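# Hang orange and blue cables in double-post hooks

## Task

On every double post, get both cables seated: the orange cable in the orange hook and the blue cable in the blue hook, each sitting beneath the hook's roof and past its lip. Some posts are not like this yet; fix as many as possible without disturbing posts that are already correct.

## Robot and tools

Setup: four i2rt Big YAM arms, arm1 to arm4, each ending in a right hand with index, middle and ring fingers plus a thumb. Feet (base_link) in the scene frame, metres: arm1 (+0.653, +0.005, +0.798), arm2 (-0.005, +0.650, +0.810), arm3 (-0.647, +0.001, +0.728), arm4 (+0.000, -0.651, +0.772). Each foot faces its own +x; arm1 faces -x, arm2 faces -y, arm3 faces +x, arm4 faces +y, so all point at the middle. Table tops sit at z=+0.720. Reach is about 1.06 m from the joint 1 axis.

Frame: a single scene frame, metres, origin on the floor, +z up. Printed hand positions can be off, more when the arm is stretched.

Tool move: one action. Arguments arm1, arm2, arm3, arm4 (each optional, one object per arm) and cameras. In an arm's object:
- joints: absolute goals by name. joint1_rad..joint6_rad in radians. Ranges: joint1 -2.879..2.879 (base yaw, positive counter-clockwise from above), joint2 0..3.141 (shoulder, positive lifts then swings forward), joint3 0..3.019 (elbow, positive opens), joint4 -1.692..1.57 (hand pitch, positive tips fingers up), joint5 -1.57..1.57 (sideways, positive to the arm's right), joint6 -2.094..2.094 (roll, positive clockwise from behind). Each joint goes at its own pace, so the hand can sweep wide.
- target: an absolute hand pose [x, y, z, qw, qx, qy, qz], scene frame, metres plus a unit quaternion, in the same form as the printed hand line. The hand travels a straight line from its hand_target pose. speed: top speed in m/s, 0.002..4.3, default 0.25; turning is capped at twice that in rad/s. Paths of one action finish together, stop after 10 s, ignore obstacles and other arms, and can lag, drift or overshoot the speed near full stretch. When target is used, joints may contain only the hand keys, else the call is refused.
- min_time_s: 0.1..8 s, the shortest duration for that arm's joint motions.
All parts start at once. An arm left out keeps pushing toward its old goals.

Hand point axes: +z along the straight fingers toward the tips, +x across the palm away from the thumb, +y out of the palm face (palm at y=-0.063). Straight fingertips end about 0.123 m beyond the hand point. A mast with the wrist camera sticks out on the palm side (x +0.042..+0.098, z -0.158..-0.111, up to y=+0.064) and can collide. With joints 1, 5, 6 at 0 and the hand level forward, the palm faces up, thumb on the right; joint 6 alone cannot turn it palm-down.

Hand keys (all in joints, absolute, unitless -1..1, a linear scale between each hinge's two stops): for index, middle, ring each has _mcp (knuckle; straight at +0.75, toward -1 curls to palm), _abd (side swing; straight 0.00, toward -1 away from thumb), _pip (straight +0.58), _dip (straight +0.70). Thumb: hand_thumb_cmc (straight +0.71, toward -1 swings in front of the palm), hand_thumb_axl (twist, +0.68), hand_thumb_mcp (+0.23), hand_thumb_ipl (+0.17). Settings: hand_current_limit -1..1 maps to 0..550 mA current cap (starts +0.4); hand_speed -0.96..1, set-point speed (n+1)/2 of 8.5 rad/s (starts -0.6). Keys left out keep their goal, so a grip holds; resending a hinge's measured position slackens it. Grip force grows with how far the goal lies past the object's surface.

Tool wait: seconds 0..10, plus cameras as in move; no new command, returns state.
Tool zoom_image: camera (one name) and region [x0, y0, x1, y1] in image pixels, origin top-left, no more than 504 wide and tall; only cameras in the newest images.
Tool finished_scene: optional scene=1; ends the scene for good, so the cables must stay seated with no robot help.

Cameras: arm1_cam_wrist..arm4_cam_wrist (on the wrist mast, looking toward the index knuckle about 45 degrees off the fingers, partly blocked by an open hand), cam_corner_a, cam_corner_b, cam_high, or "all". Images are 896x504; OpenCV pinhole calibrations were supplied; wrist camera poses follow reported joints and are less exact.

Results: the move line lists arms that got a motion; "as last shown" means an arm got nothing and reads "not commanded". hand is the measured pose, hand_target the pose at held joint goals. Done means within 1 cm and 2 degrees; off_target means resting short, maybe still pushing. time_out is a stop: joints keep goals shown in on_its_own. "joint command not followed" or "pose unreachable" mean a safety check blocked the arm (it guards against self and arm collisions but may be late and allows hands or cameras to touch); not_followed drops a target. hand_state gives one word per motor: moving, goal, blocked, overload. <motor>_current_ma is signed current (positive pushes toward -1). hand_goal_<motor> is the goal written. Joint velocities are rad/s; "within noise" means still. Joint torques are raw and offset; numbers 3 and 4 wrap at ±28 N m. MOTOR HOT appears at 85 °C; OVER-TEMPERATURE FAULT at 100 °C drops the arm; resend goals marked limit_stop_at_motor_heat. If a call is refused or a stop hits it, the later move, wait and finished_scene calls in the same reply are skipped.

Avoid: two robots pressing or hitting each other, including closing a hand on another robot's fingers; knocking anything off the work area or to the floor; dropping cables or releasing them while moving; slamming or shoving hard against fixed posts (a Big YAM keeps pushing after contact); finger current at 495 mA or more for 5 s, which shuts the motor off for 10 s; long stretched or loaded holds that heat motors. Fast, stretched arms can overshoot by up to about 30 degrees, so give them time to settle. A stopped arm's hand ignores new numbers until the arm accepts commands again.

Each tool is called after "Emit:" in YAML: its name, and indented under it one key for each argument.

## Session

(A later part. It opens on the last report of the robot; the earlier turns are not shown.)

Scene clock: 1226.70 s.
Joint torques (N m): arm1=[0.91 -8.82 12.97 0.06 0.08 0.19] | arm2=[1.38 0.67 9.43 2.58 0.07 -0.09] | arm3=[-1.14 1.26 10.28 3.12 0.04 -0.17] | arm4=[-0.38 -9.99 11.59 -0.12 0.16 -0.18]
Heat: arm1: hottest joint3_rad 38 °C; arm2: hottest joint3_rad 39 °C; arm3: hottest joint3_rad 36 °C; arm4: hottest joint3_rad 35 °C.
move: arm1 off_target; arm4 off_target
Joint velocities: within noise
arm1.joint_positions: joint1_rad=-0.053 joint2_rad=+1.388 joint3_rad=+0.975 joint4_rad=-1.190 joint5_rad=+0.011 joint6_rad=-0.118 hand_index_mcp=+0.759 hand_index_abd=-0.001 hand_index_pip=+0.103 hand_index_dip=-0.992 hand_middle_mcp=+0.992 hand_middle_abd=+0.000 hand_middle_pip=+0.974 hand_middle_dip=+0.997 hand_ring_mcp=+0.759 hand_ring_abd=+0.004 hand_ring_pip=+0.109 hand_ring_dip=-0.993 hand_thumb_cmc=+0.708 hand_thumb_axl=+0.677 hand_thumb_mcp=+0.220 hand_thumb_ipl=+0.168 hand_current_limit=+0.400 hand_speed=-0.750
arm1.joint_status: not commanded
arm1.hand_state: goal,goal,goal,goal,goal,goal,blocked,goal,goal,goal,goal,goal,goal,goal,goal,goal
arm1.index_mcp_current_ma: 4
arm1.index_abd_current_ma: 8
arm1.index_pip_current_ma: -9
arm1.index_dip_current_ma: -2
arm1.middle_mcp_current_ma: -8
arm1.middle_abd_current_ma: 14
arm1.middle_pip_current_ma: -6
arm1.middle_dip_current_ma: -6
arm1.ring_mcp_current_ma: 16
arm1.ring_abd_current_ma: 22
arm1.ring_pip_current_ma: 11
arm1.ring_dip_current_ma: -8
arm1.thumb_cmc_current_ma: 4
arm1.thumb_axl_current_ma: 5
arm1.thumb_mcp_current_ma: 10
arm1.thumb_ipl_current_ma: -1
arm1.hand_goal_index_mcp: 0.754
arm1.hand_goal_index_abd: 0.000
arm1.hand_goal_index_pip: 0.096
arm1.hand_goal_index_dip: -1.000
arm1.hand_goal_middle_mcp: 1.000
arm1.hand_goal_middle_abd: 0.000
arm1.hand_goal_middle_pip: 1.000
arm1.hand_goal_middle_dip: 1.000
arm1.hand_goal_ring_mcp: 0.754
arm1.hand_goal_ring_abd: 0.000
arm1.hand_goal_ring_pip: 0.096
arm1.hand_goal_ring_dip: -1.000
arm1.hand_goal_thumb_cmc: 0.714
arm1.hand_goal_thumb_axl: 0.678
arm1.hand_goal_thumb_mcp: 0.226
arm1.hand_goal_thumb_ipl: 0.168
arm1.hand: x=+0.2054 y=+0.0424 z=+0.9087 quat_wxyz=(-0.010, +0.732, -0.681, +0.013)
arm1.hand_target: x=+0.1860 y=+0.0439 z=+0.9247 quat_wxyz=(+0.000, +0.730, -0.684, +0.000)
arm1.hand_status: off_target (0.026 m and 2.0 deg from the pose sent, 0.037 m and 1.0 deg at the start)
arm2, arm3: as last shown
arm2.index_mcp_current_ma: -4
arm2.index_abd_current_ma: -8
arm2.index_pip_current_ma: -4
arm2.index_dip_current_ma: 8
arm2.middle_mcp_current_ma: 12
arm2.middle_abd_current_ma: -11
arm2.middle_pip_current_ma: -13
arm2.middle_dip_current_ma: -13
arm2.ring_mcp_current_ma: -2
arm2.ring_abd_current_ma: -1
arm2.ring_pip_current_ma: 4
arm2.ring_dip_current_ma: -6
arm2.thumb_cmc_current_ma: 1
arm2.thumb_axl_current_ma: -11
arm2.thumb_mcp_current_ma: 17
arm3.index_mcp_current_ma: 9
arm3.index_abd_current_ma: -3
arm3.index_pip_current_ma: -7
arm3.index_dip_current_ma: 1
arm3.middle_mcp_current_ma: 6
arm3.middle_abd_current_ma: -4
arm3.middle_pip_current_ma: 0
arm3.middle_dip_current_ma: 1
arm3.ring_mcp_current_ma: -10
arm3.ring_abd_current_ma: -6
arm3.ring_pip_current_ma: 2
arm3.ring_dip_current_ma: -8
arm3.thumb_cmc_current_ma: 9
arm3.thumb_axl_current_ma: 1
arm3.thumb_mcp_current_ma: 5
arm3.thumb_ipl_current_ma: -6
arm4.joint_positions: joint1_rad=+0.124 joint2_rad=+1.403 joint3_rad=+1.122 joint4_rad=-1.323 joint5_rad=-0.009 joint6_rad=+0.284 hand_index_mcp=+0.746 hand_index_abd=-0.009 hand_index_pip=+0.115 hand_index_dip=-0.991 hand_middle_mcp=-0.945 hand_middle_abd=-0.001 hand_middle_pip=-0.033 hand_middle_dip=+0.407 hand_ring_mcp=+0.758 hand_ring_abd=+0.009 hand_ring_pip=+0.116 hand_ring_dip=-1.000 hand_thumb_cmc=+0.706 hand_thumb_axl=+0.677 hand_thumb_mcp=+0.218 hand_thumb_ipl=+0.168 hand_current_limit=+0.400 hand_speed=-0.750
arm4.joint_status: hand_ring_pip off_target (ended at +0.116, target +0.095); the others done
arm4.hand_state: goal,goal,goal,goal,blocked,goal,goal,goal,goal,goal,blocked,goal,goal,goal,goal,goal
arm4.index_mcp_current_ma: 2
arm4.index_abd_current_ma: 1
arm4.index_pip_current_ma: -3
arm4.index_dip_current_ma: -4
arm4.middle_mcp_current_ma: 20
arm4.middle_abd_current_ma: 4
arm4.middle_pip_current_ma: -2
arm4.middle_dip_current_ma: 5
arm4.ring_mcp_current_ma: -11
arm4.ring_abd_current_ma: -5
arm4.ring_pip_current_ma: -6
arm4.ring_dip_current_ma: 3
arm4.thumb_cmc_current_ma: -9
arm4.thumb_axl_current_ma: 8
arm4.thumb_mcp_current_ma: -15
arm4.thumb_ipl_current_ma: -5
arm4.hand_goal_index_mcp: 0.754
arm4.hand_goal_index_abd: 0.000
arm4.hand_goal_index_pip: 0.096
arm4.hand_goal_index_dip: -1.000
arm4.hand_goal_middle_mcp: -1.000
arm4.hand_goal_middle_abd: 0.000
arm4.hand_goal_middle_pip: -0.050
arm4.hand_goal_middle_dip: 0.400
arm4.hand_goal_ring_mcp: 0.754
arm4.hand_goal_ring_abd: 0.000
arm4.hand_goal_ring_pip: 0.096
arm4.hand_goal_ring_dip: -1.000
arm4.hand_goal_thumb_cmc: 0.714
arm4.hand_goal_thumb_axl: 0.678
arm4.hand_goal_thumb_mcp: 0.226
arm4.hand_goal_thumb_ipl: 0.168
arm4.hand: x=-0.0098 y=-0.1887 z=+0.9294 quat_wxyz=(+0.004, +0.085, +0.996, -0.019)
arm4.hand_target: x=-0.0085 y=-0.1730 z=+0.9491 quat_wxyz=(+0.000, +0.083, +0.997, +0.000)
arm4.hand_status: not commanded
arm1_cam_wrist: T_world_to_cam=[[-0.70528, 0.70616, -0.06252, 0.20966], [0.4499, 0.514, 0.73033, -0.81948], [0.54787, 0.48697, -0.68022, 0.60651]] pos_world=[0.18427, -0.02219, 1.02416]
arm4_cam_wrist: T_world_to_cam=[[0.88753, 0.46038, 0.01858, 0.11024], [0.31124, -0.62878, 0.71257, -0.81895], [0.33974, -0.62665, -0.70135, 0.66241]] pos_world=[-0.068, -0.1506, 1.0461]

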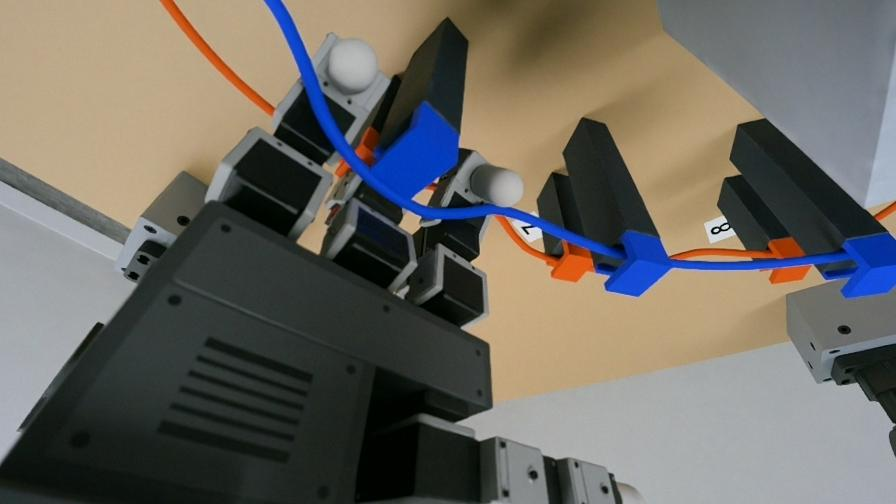

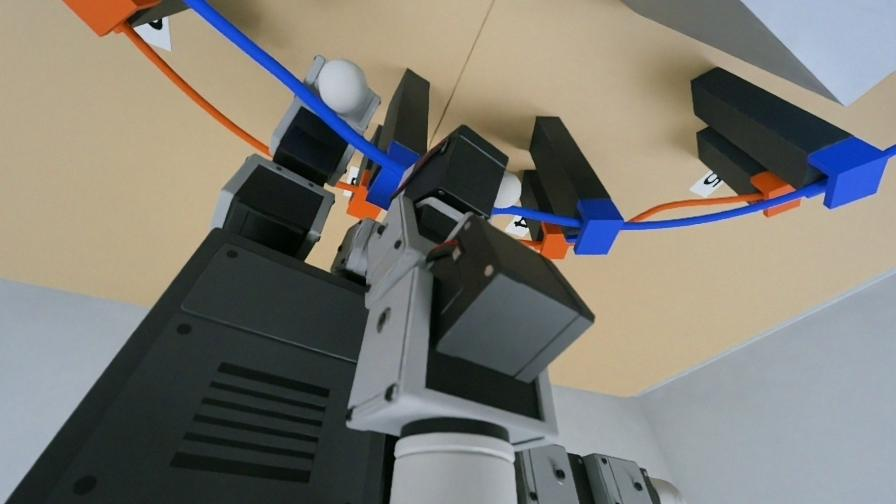

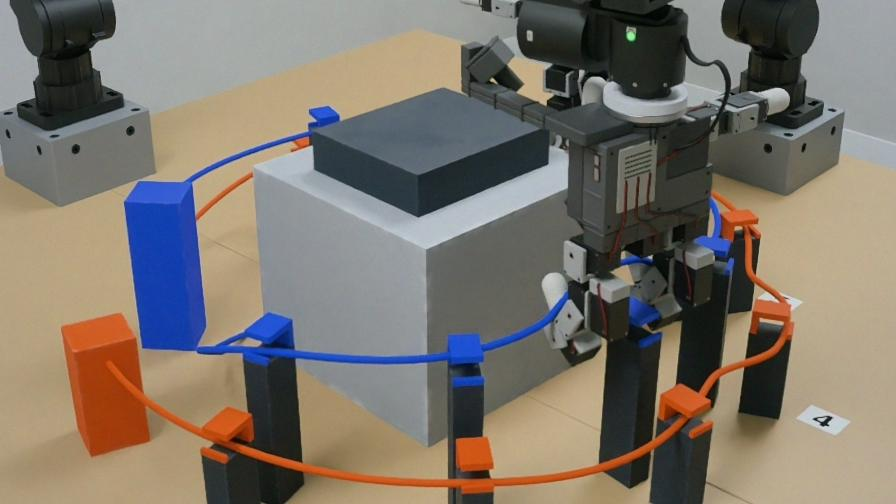

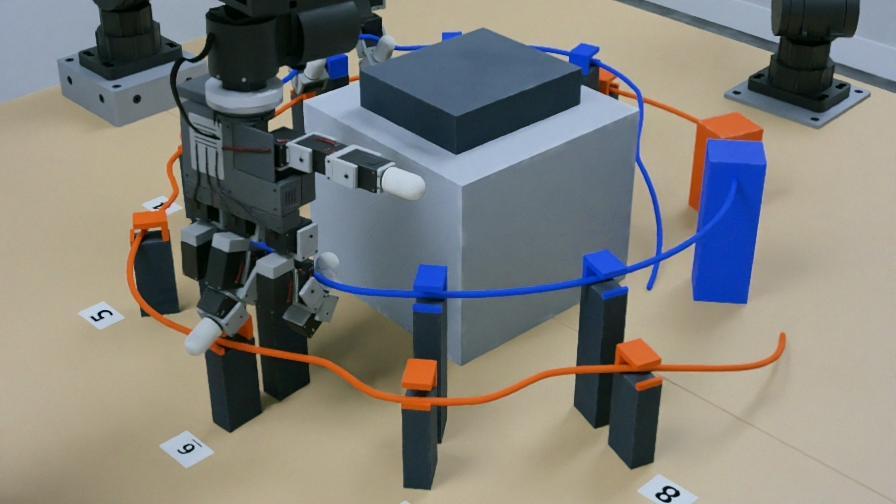

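Emit:
move:
  arm1: {"joints": {"hand_ring_pip": -0.70, "hand_index_pip": -0.70}}
  arm4: {"joints": {"hand_ring_pip": -0.70, "hand_index_pip": -0.70}}
  cameras: ["arm1_cam_wrist", "arm4_cam_wrist", "cam_corner_a", "cam_corner_b"]

Emit:
zoom_image:
  camera: "arm1_cam_wrist"
  region: [260, 0, 560, 240]

Emit:
zoom_image:
  camera: "arm4_cam_wrist"
  region: [260, 0, 560, 240]

Emit:
zoom_image:
  camera: "cam_corner_a"
  region: [500, 200, 740, 420]

Emit:
zoom_image:
  camera: "cam_corner_b"
  region: [130, 220, 350, 440]

Scene clock: 1365.50 s.
Joint torques (N m): arm1=[0.56 -9 12.97 -0.01 -0.05 0.17] | arm2=[1.14 1.08 9.62 2.54 0.09 -0.11] | arm3=[-0.97 0.91 10.4 3.06 0.06 -0.18] | arm4=[-0.38 -10.34 11.59 -0.12 0.17 -0.16]
Heat: arm1: hottest joint3_rad 42 °C; arm2: hottest joint3_rad 40 °C; arm3: hottest joint3_rad 36 °C; arm4: hottest joint3_rad 37 °C.
move: arm1 off_target; arm4 off_target
Joint velocities: within noise
arm1.joint_positions: joint1_rad=-0.053 joint2_rad=+1.389 joint3_rad=+0.975 joint4_rad=-1.193 joint5_rad=+0.014 joint6_rad=-0.118 hand_index_mcp=+0.761 hand_index_abd=-0.011 hand_index_pip=-0.618 hand_index_dip=-0.988 hand_middle_mcp=+0.992 hand_middle_abd=+0.000 hand_middle_pip=+0.974 hand_middle_dip=+0.997 hand_ring_mcp=+0.767 hand_ring_abd=+0.004 hand_ring_pip=-0.635 hand_ring_dip=-0.990 hand_thumb_cmc=+0.708 hand_thumb_axl=+0.677 hand_thumb_mcp=+0.220 hand_thumb_ipl=+0.168 hand_current_limit=+0.400 hand_speed=-0.750
arm1.joint_status: hand_index_pip off_target (ended at -0.618, target -0.700); hand_ring_pip off_target (ended at -0.635, target -0.700)
arm1.hand_state: goal,goal,blocked,goal,goal,goal,blocked,goal,goal,goal,blocked,goal,goal,goal,goal,goal
arm1.index_mcp_current_ma: -14
arm1.index_abd_current_ma: 3
arm1.index_pip_current_ma: 5
arm1.index_dip_current_ma: 5
arm1.middle_mcp_current_ma: -4
arm1.middle_abd_current_ma: 8
arm1.middle_pip_current_ma: 2
arm1.middle_dip_current_ma: 2
arm1.ring_mcp_current_ma: 2
arm1.ring_abd_current_ma: -11
arm1.ring_pip_current_ma: 10
arm1.ring_dip_current_ma: -10
arm1.thumb_cmc_current_ma: 0
arm1.thumb_axl_current_ma: 0
arm1.thumb_mcp_current_ma: -11
arm1.thumb_ipl_current_ma: -6
arm1.hand_goal_index_mcp: 0.754
arm1.hand_goal_index_abd: 0.000
arm1.hand_goal_index_pip: -0.700
arm1.hand_goal_index_dip: -1.000
arm1.hand_goal_middle_mcp: 1.000
arm1.hand_goal_middle_abd: 0.000
arm1.hand_goal_middle_pip: 1.000
arm1.hand_goal_middle_dip: 1.000
arm1.hand_goal_ring_mcp: 0.754
arm1.hand_goal_ring_abd: 0.000
arm1.hand_goal_ring_pip: -0.700
arm1.hand_goal_ring_dip: -1.000
arm1.hand_goal_thumb_cmc: 0.714
arm1.hand_goal_thumb_axl: 0.678
arm1.hand_goal_thumb_mcp: 0.226
arm1.hand_goal_thumb_ipl: 0.168
arm1.hand: x=+0.2062 y=+0.0429 z=+0.9080 quat_wxyz=(-0.013, +0.732, -0.681, +0.014)
arm1.hand_target: x=+0.1860 y=+0.0439 z=+0.9248 quat_wxyz=(+0.000, +0.730, -0.684, +0.000)
arm1.hand_status: not commanded
arm2, arm3: as last shown
arm2.index_mcp_current_ma: 10
arm2.index_abd_current_ma: -9
arm2.index_pip_current_ma: -7
arm2.index_dip_current_ma: -23
arm2.middle_mcp_current_ma: 10
arm2.middle_abd_current_ma: 3
arm2.middle_pip_current_ma: 6
arm2.middle_dip_current_ma: -2
arm2.ring_mcp_current_ma: 0
arm2.ring_abd_current_ma: 12
arm2.ring_pip_current_ma: 7
arm2.ring_dip_current_ma: 1
arm2.thumb_cmc_current_ma: -8
arm2.thumb_axl_current_ma: -14
arm2.thumb_mcp_current_ma: -11
arm2.thumb_ipl_current_ma: 24
arm3.index_mcp_current_ma: 15
arm3.index_abd_current_ma: 5
arm3.index_dip_current_ma: -1
arm3.middle_mcp_current_ma: -6
arm3.middle_abd_current_ma: -6
arm3.middle_pip_current_ma: 12
arm3.middle_dip_current_ma: 7
arm3.ring_mcp_current_ma: -14
arm3.ring_abd_current_ma: -15
arm3.ring_pip_current_ma: 3
arm3.thumb_cmc_current_ma: -1
arm3.thumb_axl_current_ma: 0
arm3.thumb_mcp_current_ma: -2
arm3.thumb_ipl_current_ma: 4
arm4.joint_positions: joint1_rad=+0.124 joint2_rad=+1.407 joint3_rad=+1.122 joint4_rad=-1.323 joint5_rad=-0.010 joint6_rad=+0.282 hand_index_mcp=+0.757 hand_index_abd=-0.012 hand_index_pip=-0.618 hand_index_dip=-0.980 hand_middle_mcp=-0.945 hand_middle_abd=-0.001 hand_middle_pip=-0.033 hand_middle_dip=+0.407 hand_ring_mcp=+0.760 hand_ring_abd=+0.011 hand_ring_pip=-0.630 hand_ring_dip=-0.982 hand_thumb_cmc=+0.706 hand_thumb_axl=+0.677 hand_thumb_mcp=+0.218 hand_thumb_ipl=+0.168 hand_current_limit=+0.400 hand_speed=-0.750
arm4.joint_status: hand_index_pip off_target (ended at -0.618, target -0.700); hand_ring_pip off_target (ended at -0.630, target -0.700)
arm4.hand_state: goal,goal,blocked,goal,blocked,goal,goal,goal,goal,goal,blocked,goal,goal,goal,goal,goal
arm4.index_mcp_current_ma: -1
arm4.index_abd_current_ma: 11
arm4.index_pip_current_ma: 17
arm4.index_dip_current_ma: 2
arm4.middle_mcp_current_ma: 12
arm4.middle_abd_current_ma: -14
arm4.middle_pip_current_ma: -5
arm4.middle_dip_current_ma: -4
arm4.ring_mcp_current_ma: -13
arm4.ring_abd_current_ma: -10
arm4.ring_pip_current_ma: 20
arm4.ring_dip_current_ma: -2
arm4.thumb_cmc_current_ma: -10
arm4.thumb_axl_current_ma: 0
arm4.thumb_mcp_current_ma: -11
arm4.thumb_ipl_current_ma: -4
arm4.hand_goal_index_mcp: 0.754
arm4.hand_goal_index_abd: 0.000
arm4.hand_goal_index_pip: -0.700
arm4.hand_goal_index_dip: -1.000
arm4.hand_goal_middle_mcp: -1.000
arm4.hand_goal_middle_abd: 0.000
arm4.hand_goal_middle_pip: -0.050
arm4.hand_goal_middle_dip: 0.400
arm4.hand_goal_ring_mcp: 0.754
arm4.hand_goal_ring_abd: 0.000
arm4.hand_goal_ring_pip: -0.700
arm4.hand_goal_ring_dip: -1.000
arm4.hand_goal_thumb_cmc: 0.714
arm4.hand_goal_thumb_axl: 0.678
arm4.hand_goal_thumb_mcp: 0.226
arm4.hand_goal_thumb_ipl: 0.168
arm4.hand: x=-0.0100 y=-0.1885 z=+0.9277 quat_wxyz=(+0.004, +0.084, +0.996, -0.021)
arm4.hand_target: x=-0.0085 y=-0.1730 z=+0.9491 quat_wxyz=(+0.000, +0.083, +0.997, +0.000)
arm4.hand_status: not commanded
arm1_cam_wrist: T_world_to_cam=[[-0.7051, 0.70626, -0.06357, 0.21078], [0.44669, 0.51199, 0.73371, -0.82185], [0.55073, 0.48894, -0.67648, 0.6013]] pos_world=[0.18457, -0.02209, 1.02317]
arm4_cam_wrist: T_world_to_cam=[[0.88687, 0.46171, 0.0168, 0.11229], [0.31213, -0.62557, 0.71501, -0.81919], [0.34063, -0.62888, -0.69892, 0.65881]] pos_world=[-0.0683, -0.15, 1.0443]

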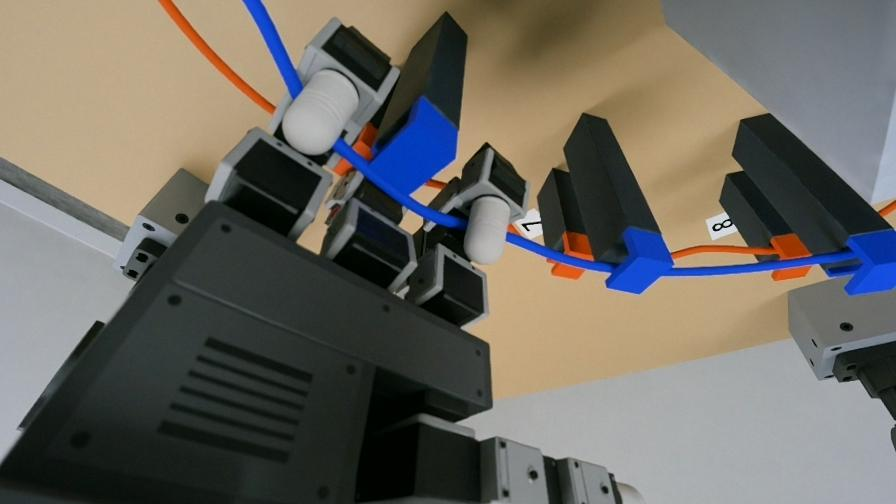

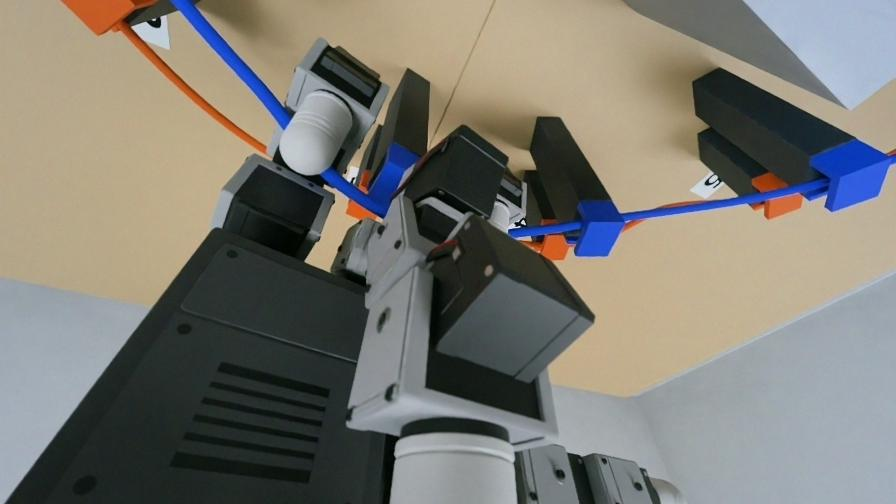

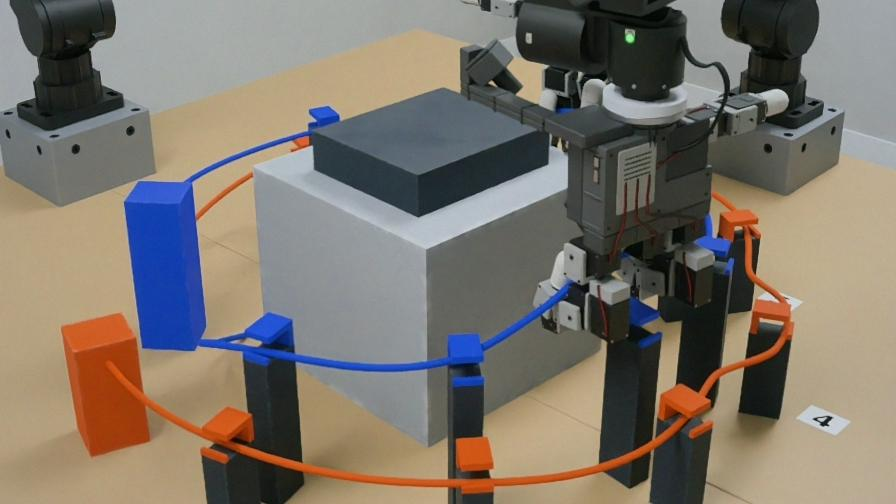

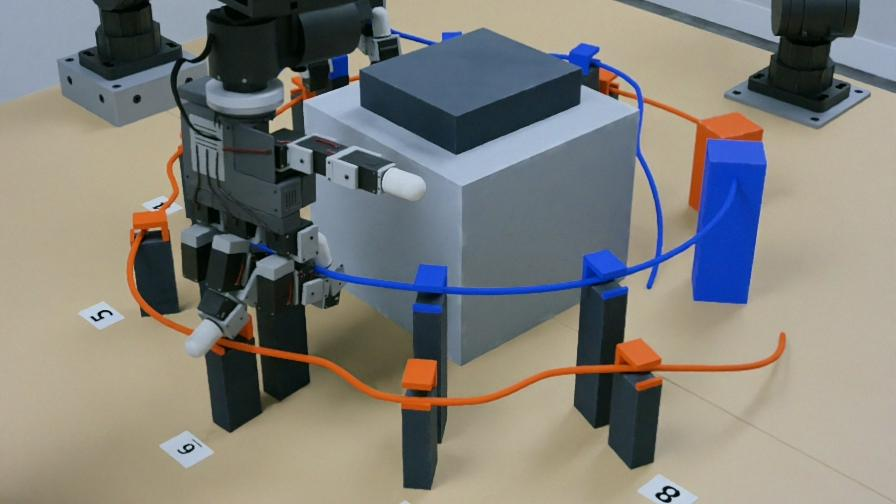

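Scaled by 1.680 from the camera's image (finer frame: 1280x720).

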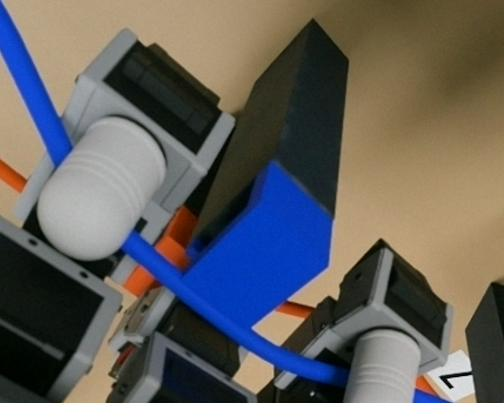

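Scaled by 1.680 from the camera's image (finer frame: 1280x720).

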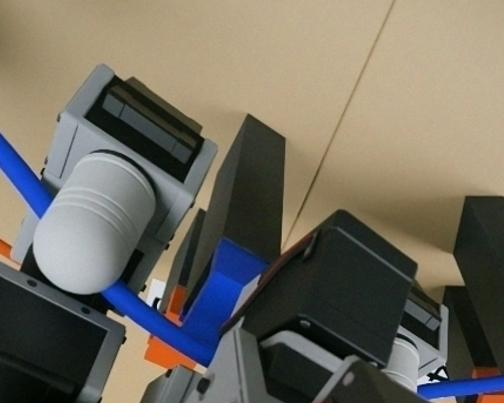

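Scaled by 2.100 from the camera's image (finer frame: 1280x720).

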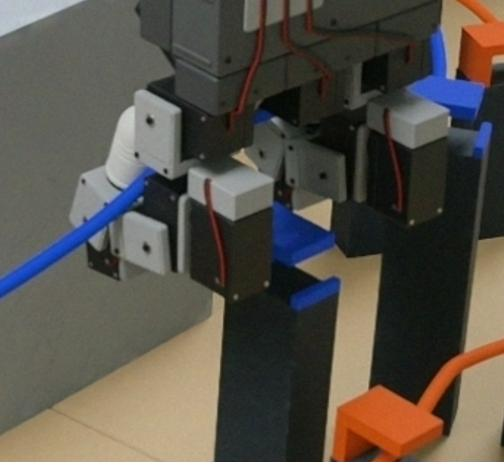

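Scaled by 2.291 from the camera's image (finer frame: 1280x720).

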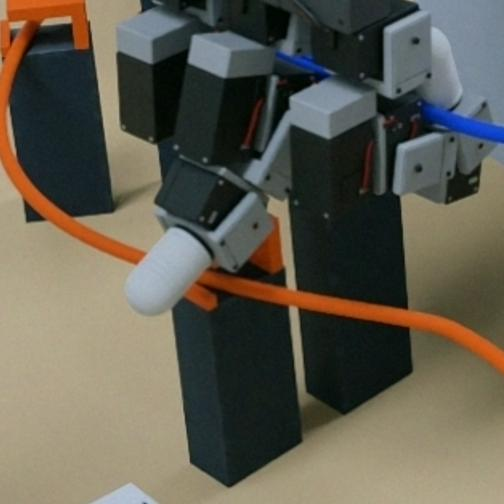

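Emit:
move:
  arm1: {"target": [0.2290, 0.0468, 0.9000, 0, -0.7296, 0.6839, 0], "speed": 0.05}
  arm4: {"target": [-0.0190, -0.2300, 0.932, 0, 0.0828, 0.9966, 0], "speed": 0.06}
  cameras: ["arm1_cam_wrist", "arm4_cam_wrist", "cam_corner_a", "cam_corner_b"]

Emit:
zoom_image:
  camera: "arm1_cam_wrist"
  region: [260, 0, 560, 240]

Emit:
zoom_image:
  camera: "arm4_cam_wrist"
  region: [260, 0, 560, 240]

Emit:
zoom_image:
  camera: "cam_corner_a"
  region: [530, 220, 770, 440]

Emit:
zoom_image:
  camera: "cam_corner_b"
  region: [130, 220, 350, 440]

Scene clock: 1383.17 s.
Joint torques (N m): arm1=[-0.38 -9.64 7.5 0.36 0.12 0.04] | arm2=[0.91 0.62 9.46 2.76 0.08 -0.11] | arm3=[-1.2 0.97 10.25 3.23 0.05 -0.18] | arm4=[1.67 -10.34 8.34 0.25 -0.18 0.2]
Heat: arm1: hottest joint3_rad 42 °C; arm2: hottest joint3_rad 40 °C; arm3: hottest joint3_rad 36 °C; arm4: hottest joint3_rad 37 °C.
move: arm1 off_target; arm4 off_target
Joint velocities: within noise
arm1.joint_positions: joint1_rad=-0.053 joint2_rad=+1.323 joint3_rad=+0.894 joint4_rad=-1.129 joint5_rad=+0.009 joint6_rad=-0.118 hand_index_mcp=+0.748 hand_index_abd=-0.007 hand_index_pip=-0.652 hand_index_dip=-0.988 hand_middle_mcp=+1.000 hand_middle_abd=+0.000 hand_middle_pip=+0.975 hand_middle_dip=+0.998 hand_ring_mcp=+0.737 hand_ring_abd=+0.004 hand_ring_pip=-0.646 hand_ring_dip=-0.980 hand_thumb_cmc=+0.708 hand_thumb_axl=+0.677 hand_thumb_mcp=+0.220 hand_thumb_ipl=+0.168 hand_current_limit=+0.400 hand_speed=-0.750
arm1.joint_status: not commanded
arm1.hand_state: goal,goal,blocked,goal,goal,goal,blocked,goal,goal,goal,blocked,goal,goal,goal,goal,goal
arm1.index_mcp_current_ma: -5
arm1.index_abd_current_ma: 3
arm1.index_pip_current_ma: 1
arm1.index_dip_current_ma: 0
arm1.middle_mcp_current_ma: -6
arm1.middle_abd_current_ma: 10
arm1.middle_pip_current_ma: 8
arm1.middle_dip_current_ma: -7
arm1.ring_mcp_current_ma: 3
arm1.ring_abd_current_ma: 13
arm1.ring_pip_current_ma: 20
arm1.ring_dip_current_ma: -9
arm1.thumb_cmc_current_ma: 4
arm1.thumb_axl_current_ma: 1
arm1.thumb_mcp_current_ma: -10
arm1.thumb_ipl_current_ma: 3
arm1.hand_goal_index_mcp: 0.754
arm1.hand_goal_index_abd: 0.000
arm1.hand_goal_index_pip: -0.700
arm1.hand_goal_index_dip: -1.000
arm1.hand_goal_middle_mcp: 1.000
arm1.hand_goal_middle_abd: 0.000
arm1.hand_goal_middle_pip: 1.000
arm1.hand_goal_middle_dip: 1.000
arm1.hand_goal_ring_mcp: 0.754
arm1.hand_goal_ring_abd: 0.000
arm1.hand_goal_ring_pip: -0.700
arm1.hand_goal_ring_dip: -1.000
arm1.hand_goal_thumb_cmc: 0.714
arm1.hand_goal_thumb_axl: 0.678
arm1.hand_goal_thumb_mcp: 0.226
arm1.hand_goal_thumb_ipl: 0.168
arm1.on_its_own: hand_index_pip moved -0.034 toward your old target -0.700
arm1.hand: x=+0.2216 y=+0.0413 z=+0.9058 quat_wxyz=(+0.005, +0.732, -0.681, -0.003)
arm1.hand_target: x=+0.2290 y=+0.0466 z=+0.9000 quat_wxyz=(+0.000, +0.730, -0.684, +0.000)
arm1.hand_status: off_target (0.011 m and 0.8 deg from the pose sent, 0.024 m and 2.2 deg at the start)
arm2: as last shown
arm2.index_mcp_current_ma: 11
arm2.index_abd_current_ma: -18
arm2.index_pip_current_ma: -8
arm2.index_dip_current_ma: 1
arm2.middle_mcp_current_ma: 24
arm2.middle_abd_current_ma: -3
arm2.middle_pip_current_ma: 12
arm2.middle_dip_current_ma: -12
arm2.ring_mcp_current_ma: 16
arm2.ring_abd_current_ma: 3
arm2.ring_pip_current_ma: -17
arm2.ring_dip_current_ma: 14
arm2.thumb_cmc_current_ma: 3
arm2.thumb_axl_current_ma: 14
arm2.thumb_mcp_current_ma: -7
arm2.thumb_ipl_current_ma: 12
arm3.joint_positions: joint1_rad=+0.699 joint2_rad=+0.620 joint3_rad=+1.448 joint4_rad=-1.177 joint5_rad=-0.065 joint6_rad=+1.021 hand_index_mcp=+0.758 hand_index_abd=+0.003 hand_index_pip=+0.577 hand_index_dip=+0.696 hand_middle_mcp=+0.757 hand_middle_abd=+0.001 hand_middle_pip=+0.577 hand_middle_dip=+0.696 hand_ring_mcp=+0.758 hand_ring_abd=+0.002 hand_ring_pip=+0.577 hand_ring_dip=+0.696 hand_thumb_cmc=+0.718 hand_thumb_axl=+0.677 hand_thumb_mcp=+0.226 hand_thumb_ipl=+0.168 hand_current_limit=+0.400 hand_speed=-0.600
arm3.joint_status: not commanded
arm3.hand_state: goal,goal,goal,goal,goal,goal,goal,goal,goal,goal,goal,goal,goal,goal,goal,goal
arm3.index_mcp_current_ma: 8
arm3.index_abd_current_ma: 1
arm3.index_pip_current_ma: 0
arm3.index_dip_current_ma: 10
arm3.middle_mcp_current_ma: 2
arm3.middle_abd_current_ma: -14
arm3.middle_pip_current_ma: 13
arm3.middle_dip_current_ma: 11
arm3.ring_mcp_current_ma: -12
arm3.ring_abd_current_ma: 1
arm3.ring_pip_current_ma: -3
arm3.ring_dip_current_ma: -11
arm3.thumb_cmc_current_ma: 9
arm3.thumb_axl_current_ma: 1
arm3.thumb_mcp_current_ma: 0
arm3.thumb_ipl_current_ma: -1
arm3.hand_goal_index_mcp: 0.754
arm3.hand_goal_index_abd: 0.000
arm3.hand_goal_index_pip: 0.576
arm3.hand_goal_index_dip: 0.696
arm3.hand_goal_middle_mcp: 0.754
arm3.hand_goal_middle_abd: 0.000
arm3.hand_goal_middle_pip: 0.576
arm3.hand_goal_middle_dip: 0.696
arm3.hand_goal_ring_mcp: 0.754
arm3.hand_goal_ring_abd: 0.000
arm3.hand_goal_ring_pip: 0.576
arm3.hand_goal_ring_dip: 0.696
arm3.hand_goal_thumb_cmc: 0.714
arm3.hand_goal_thumb_axl: 0.678
arm3.hand_goal_thumb_mcp: 0.226
arm3.hand_goal_thumb_ipl: 0.168
arm3.hand: x=-0.4063 y=+0.1197 z=+1.3517 quat_wxyz=(-0.080, +0.644, +0.506, +0.568)
arm3.hand_target: x=-0.4095 y=+0.1168 z=+1.3657 quat_wxyz=(-0.081, +0.637, +0.501, +0.581)
arm3.hand_status: not commanded
arm4.joint_positions: joint1_rad=+0.142 joint2_rad=+1.294 joint3_rad=+0.992 joint4_rad=-1.292 joint5_rad=-0.002 joint6_rad=+0.295 hand_index_mcp=+0.737 hand_index_abd=-0.012 hand_index_pip=-0.618 hand_index_dip=-0.967 hand_middle_mcp=-0.945 hand_middle_abd=-0.001 hand_middle_pip=-0.033 hand_middle_dip=+0.407 hand_ring_mcp=+0.760 hand_ring_abd=-0.003 hand_ring_pip=-0.635 hand_ring_dip=-0.982 hand_thumb_cmc=+0.707 hand_thumb_axl=+0.677 hand_thumb_mcp=+0.218 hand_thumb_ipl=+0.168 hand_current_limit=+0.400 hand_speed=-0.750
arm4.joint_status: not commanded
arm4.hand_state: goal,goal,blocked,blocked,blocked,goal,goal,goal,goal,goal,blocked,goal,goal,goal,goal,goal
arm4.index_mcp_current_ma: 5
arm4.index_abd_current_ma: -9
arm4.index_pip_current_ma: 10
arm4.index_dip_current_ma: 16
arm4.middle_mcp_current_ma: 14
arm4.middle_abd_current_ma: -6
arm4.middle_pip_current_ma: -7
arm4.middle_dip_current_ma: -6
arm4.ring_mcp_current_ma: -5
arm4.ring_abd_current_ma: -8
arm4.ring_pip_current_ma: 15
arm4.ring_dip_current_ma: -4
arm4.thumb_cmc_current_ma: 2
arm4.thumb_axl_current_ma: -1
arm4.thumb_mcp_current_ma: -14
arm4.thumb_ipl_current_ma: 1
arm4.hand_goal_index_mcp: 0.754
arm4.hand_goal_index_abd: 0.000
arm4.hand_goal_index_pip: -0.700
arm4.hand_goal_index_dip: -1.000
arm4.hand_goal_middle_mcp: -1.000
arm4.hand_goal_middle_abd: 0.000
arm4.hand_goal_middle_pip: -0.050
arm4.hand_goal_middle_dip: 0.400
arm4.hand_goal_ring_mcp: 0.754
arm4.hand_goal_ring_abd: 0.000
arm4.hand_goal_ring_pip: -0.700
arm4.hand_goal_ring_dip: -1.000
arm4.hand_goal_thumb_cmc: 0.714
arm4.hand_goal_thumb_axl: 0.678
arm4.hand_goal_thumb_mcp: 0.226
arm4.hand_goal_thumb_ipl: 0.168
arm4.hand: x=-0.0104 y=-0.2304 z=+0.9207 quat_wxyz=(+0.007, +0.081, +0.997, -0.013)
arm4.hand_target: x=-0.0188 y=-0.2301 z=+0.9318 quat_wxyz=(+0.000, +0.083, +0.997, +0.000)
arm4.hand_status: off_target (0.014 m and 1.7 deg from the pose sent, 0.043 m and 2.4 deg at the start)
arm1_cam_wrist: T_world_to_cam=[[-0.70698, 0.70657, -0.03062, 0.19311], [0.48232, 0.51337, 0.7098, -0.81269], [0.51724, 0.48705, -0.70374, 0.62428]] pos_world=[0.20561, -0.02329, 1.02209]
arm4_cam_wrist: T_world_to_cam=[[0.88388, 0.4668, 0.0291, 0.12188], [0.3115, -0.63395, 0.70786, -0.83571], [0.34888, -0.6166, -0.70575, 0.63687]] pos_world=[-0.0696, -0.194, 1.03749]

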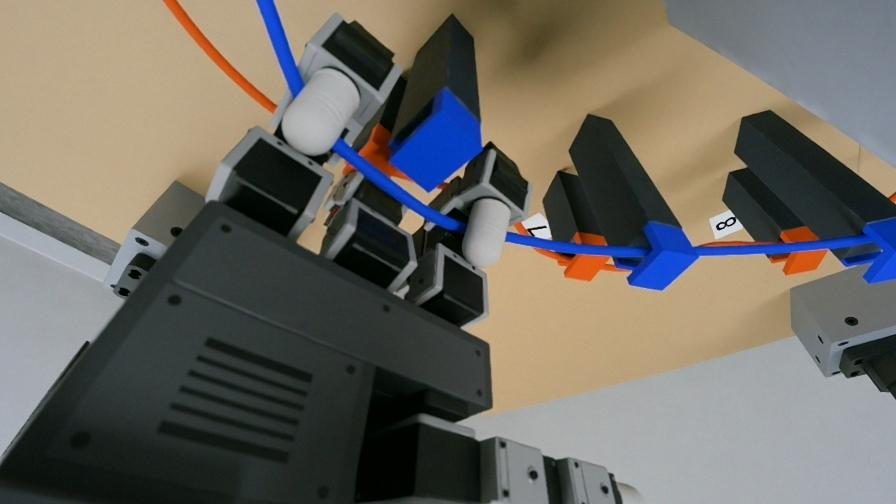

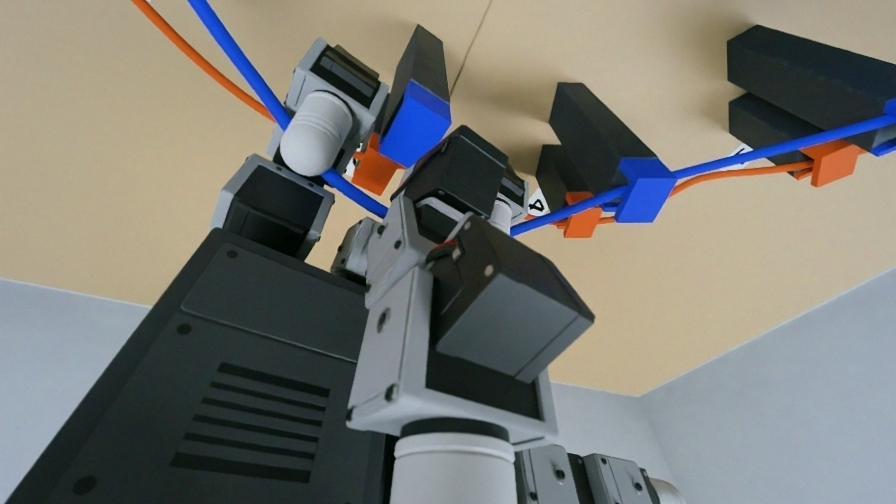

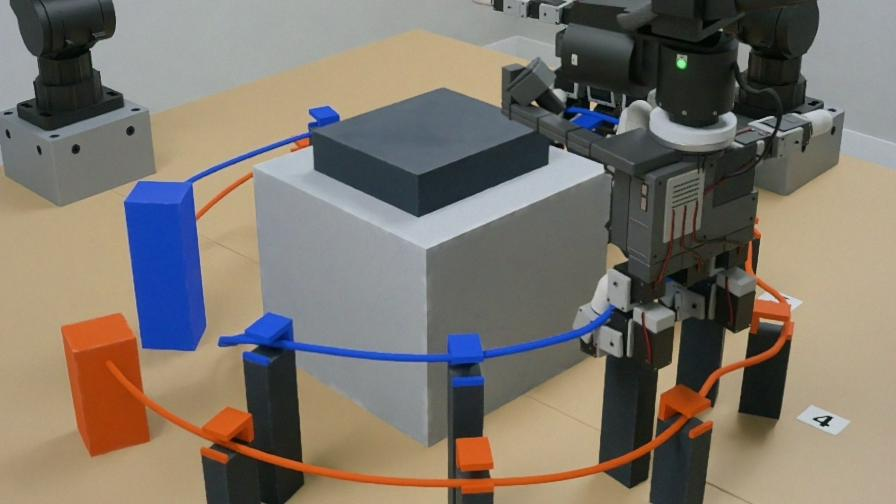

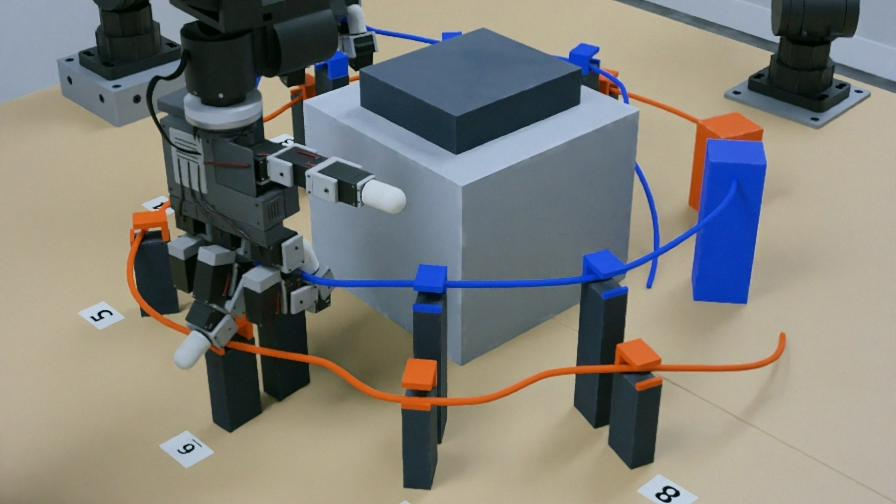

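Scaled by 1.680 from the camera's image (finer frame: 1280x720).

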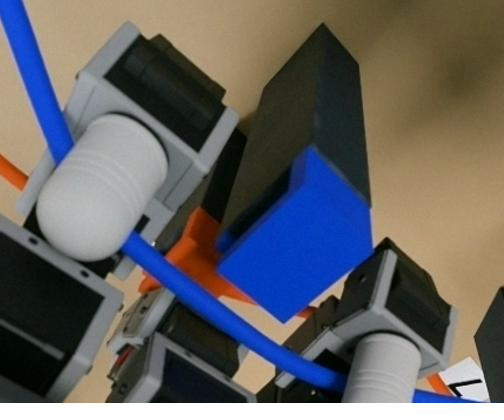

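Scaled by 1.680 from the camera's image (finer frame: 1280x720).

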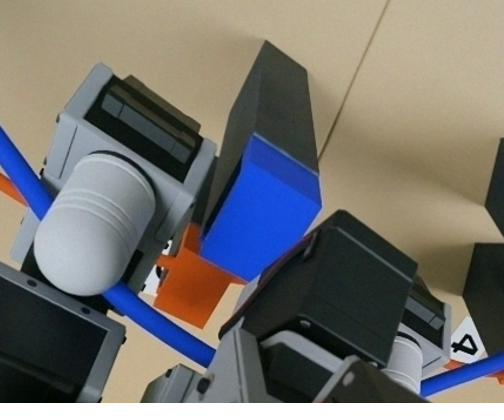

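Scaled by 2.100 from the camera's image (finer frame: 1280x720).

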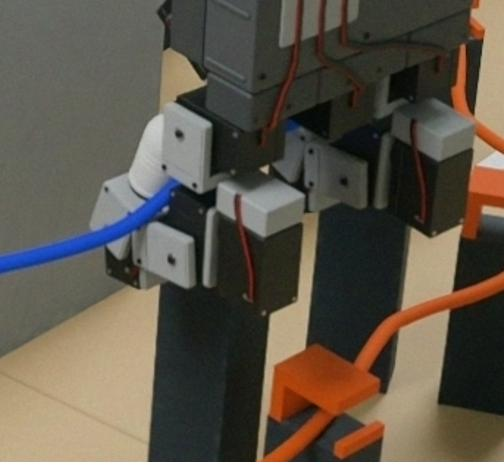

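Scaled by 2.291 from the camera's image (finer frame: 1280x720).

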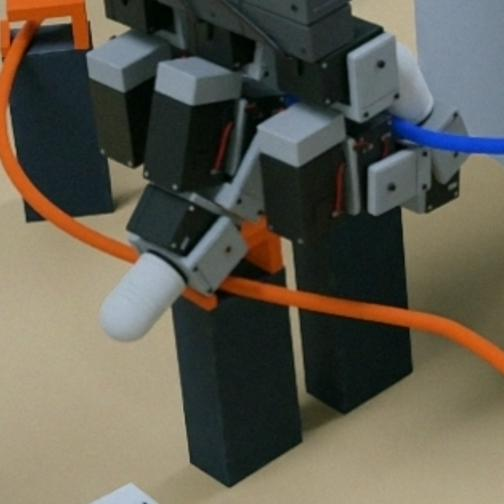

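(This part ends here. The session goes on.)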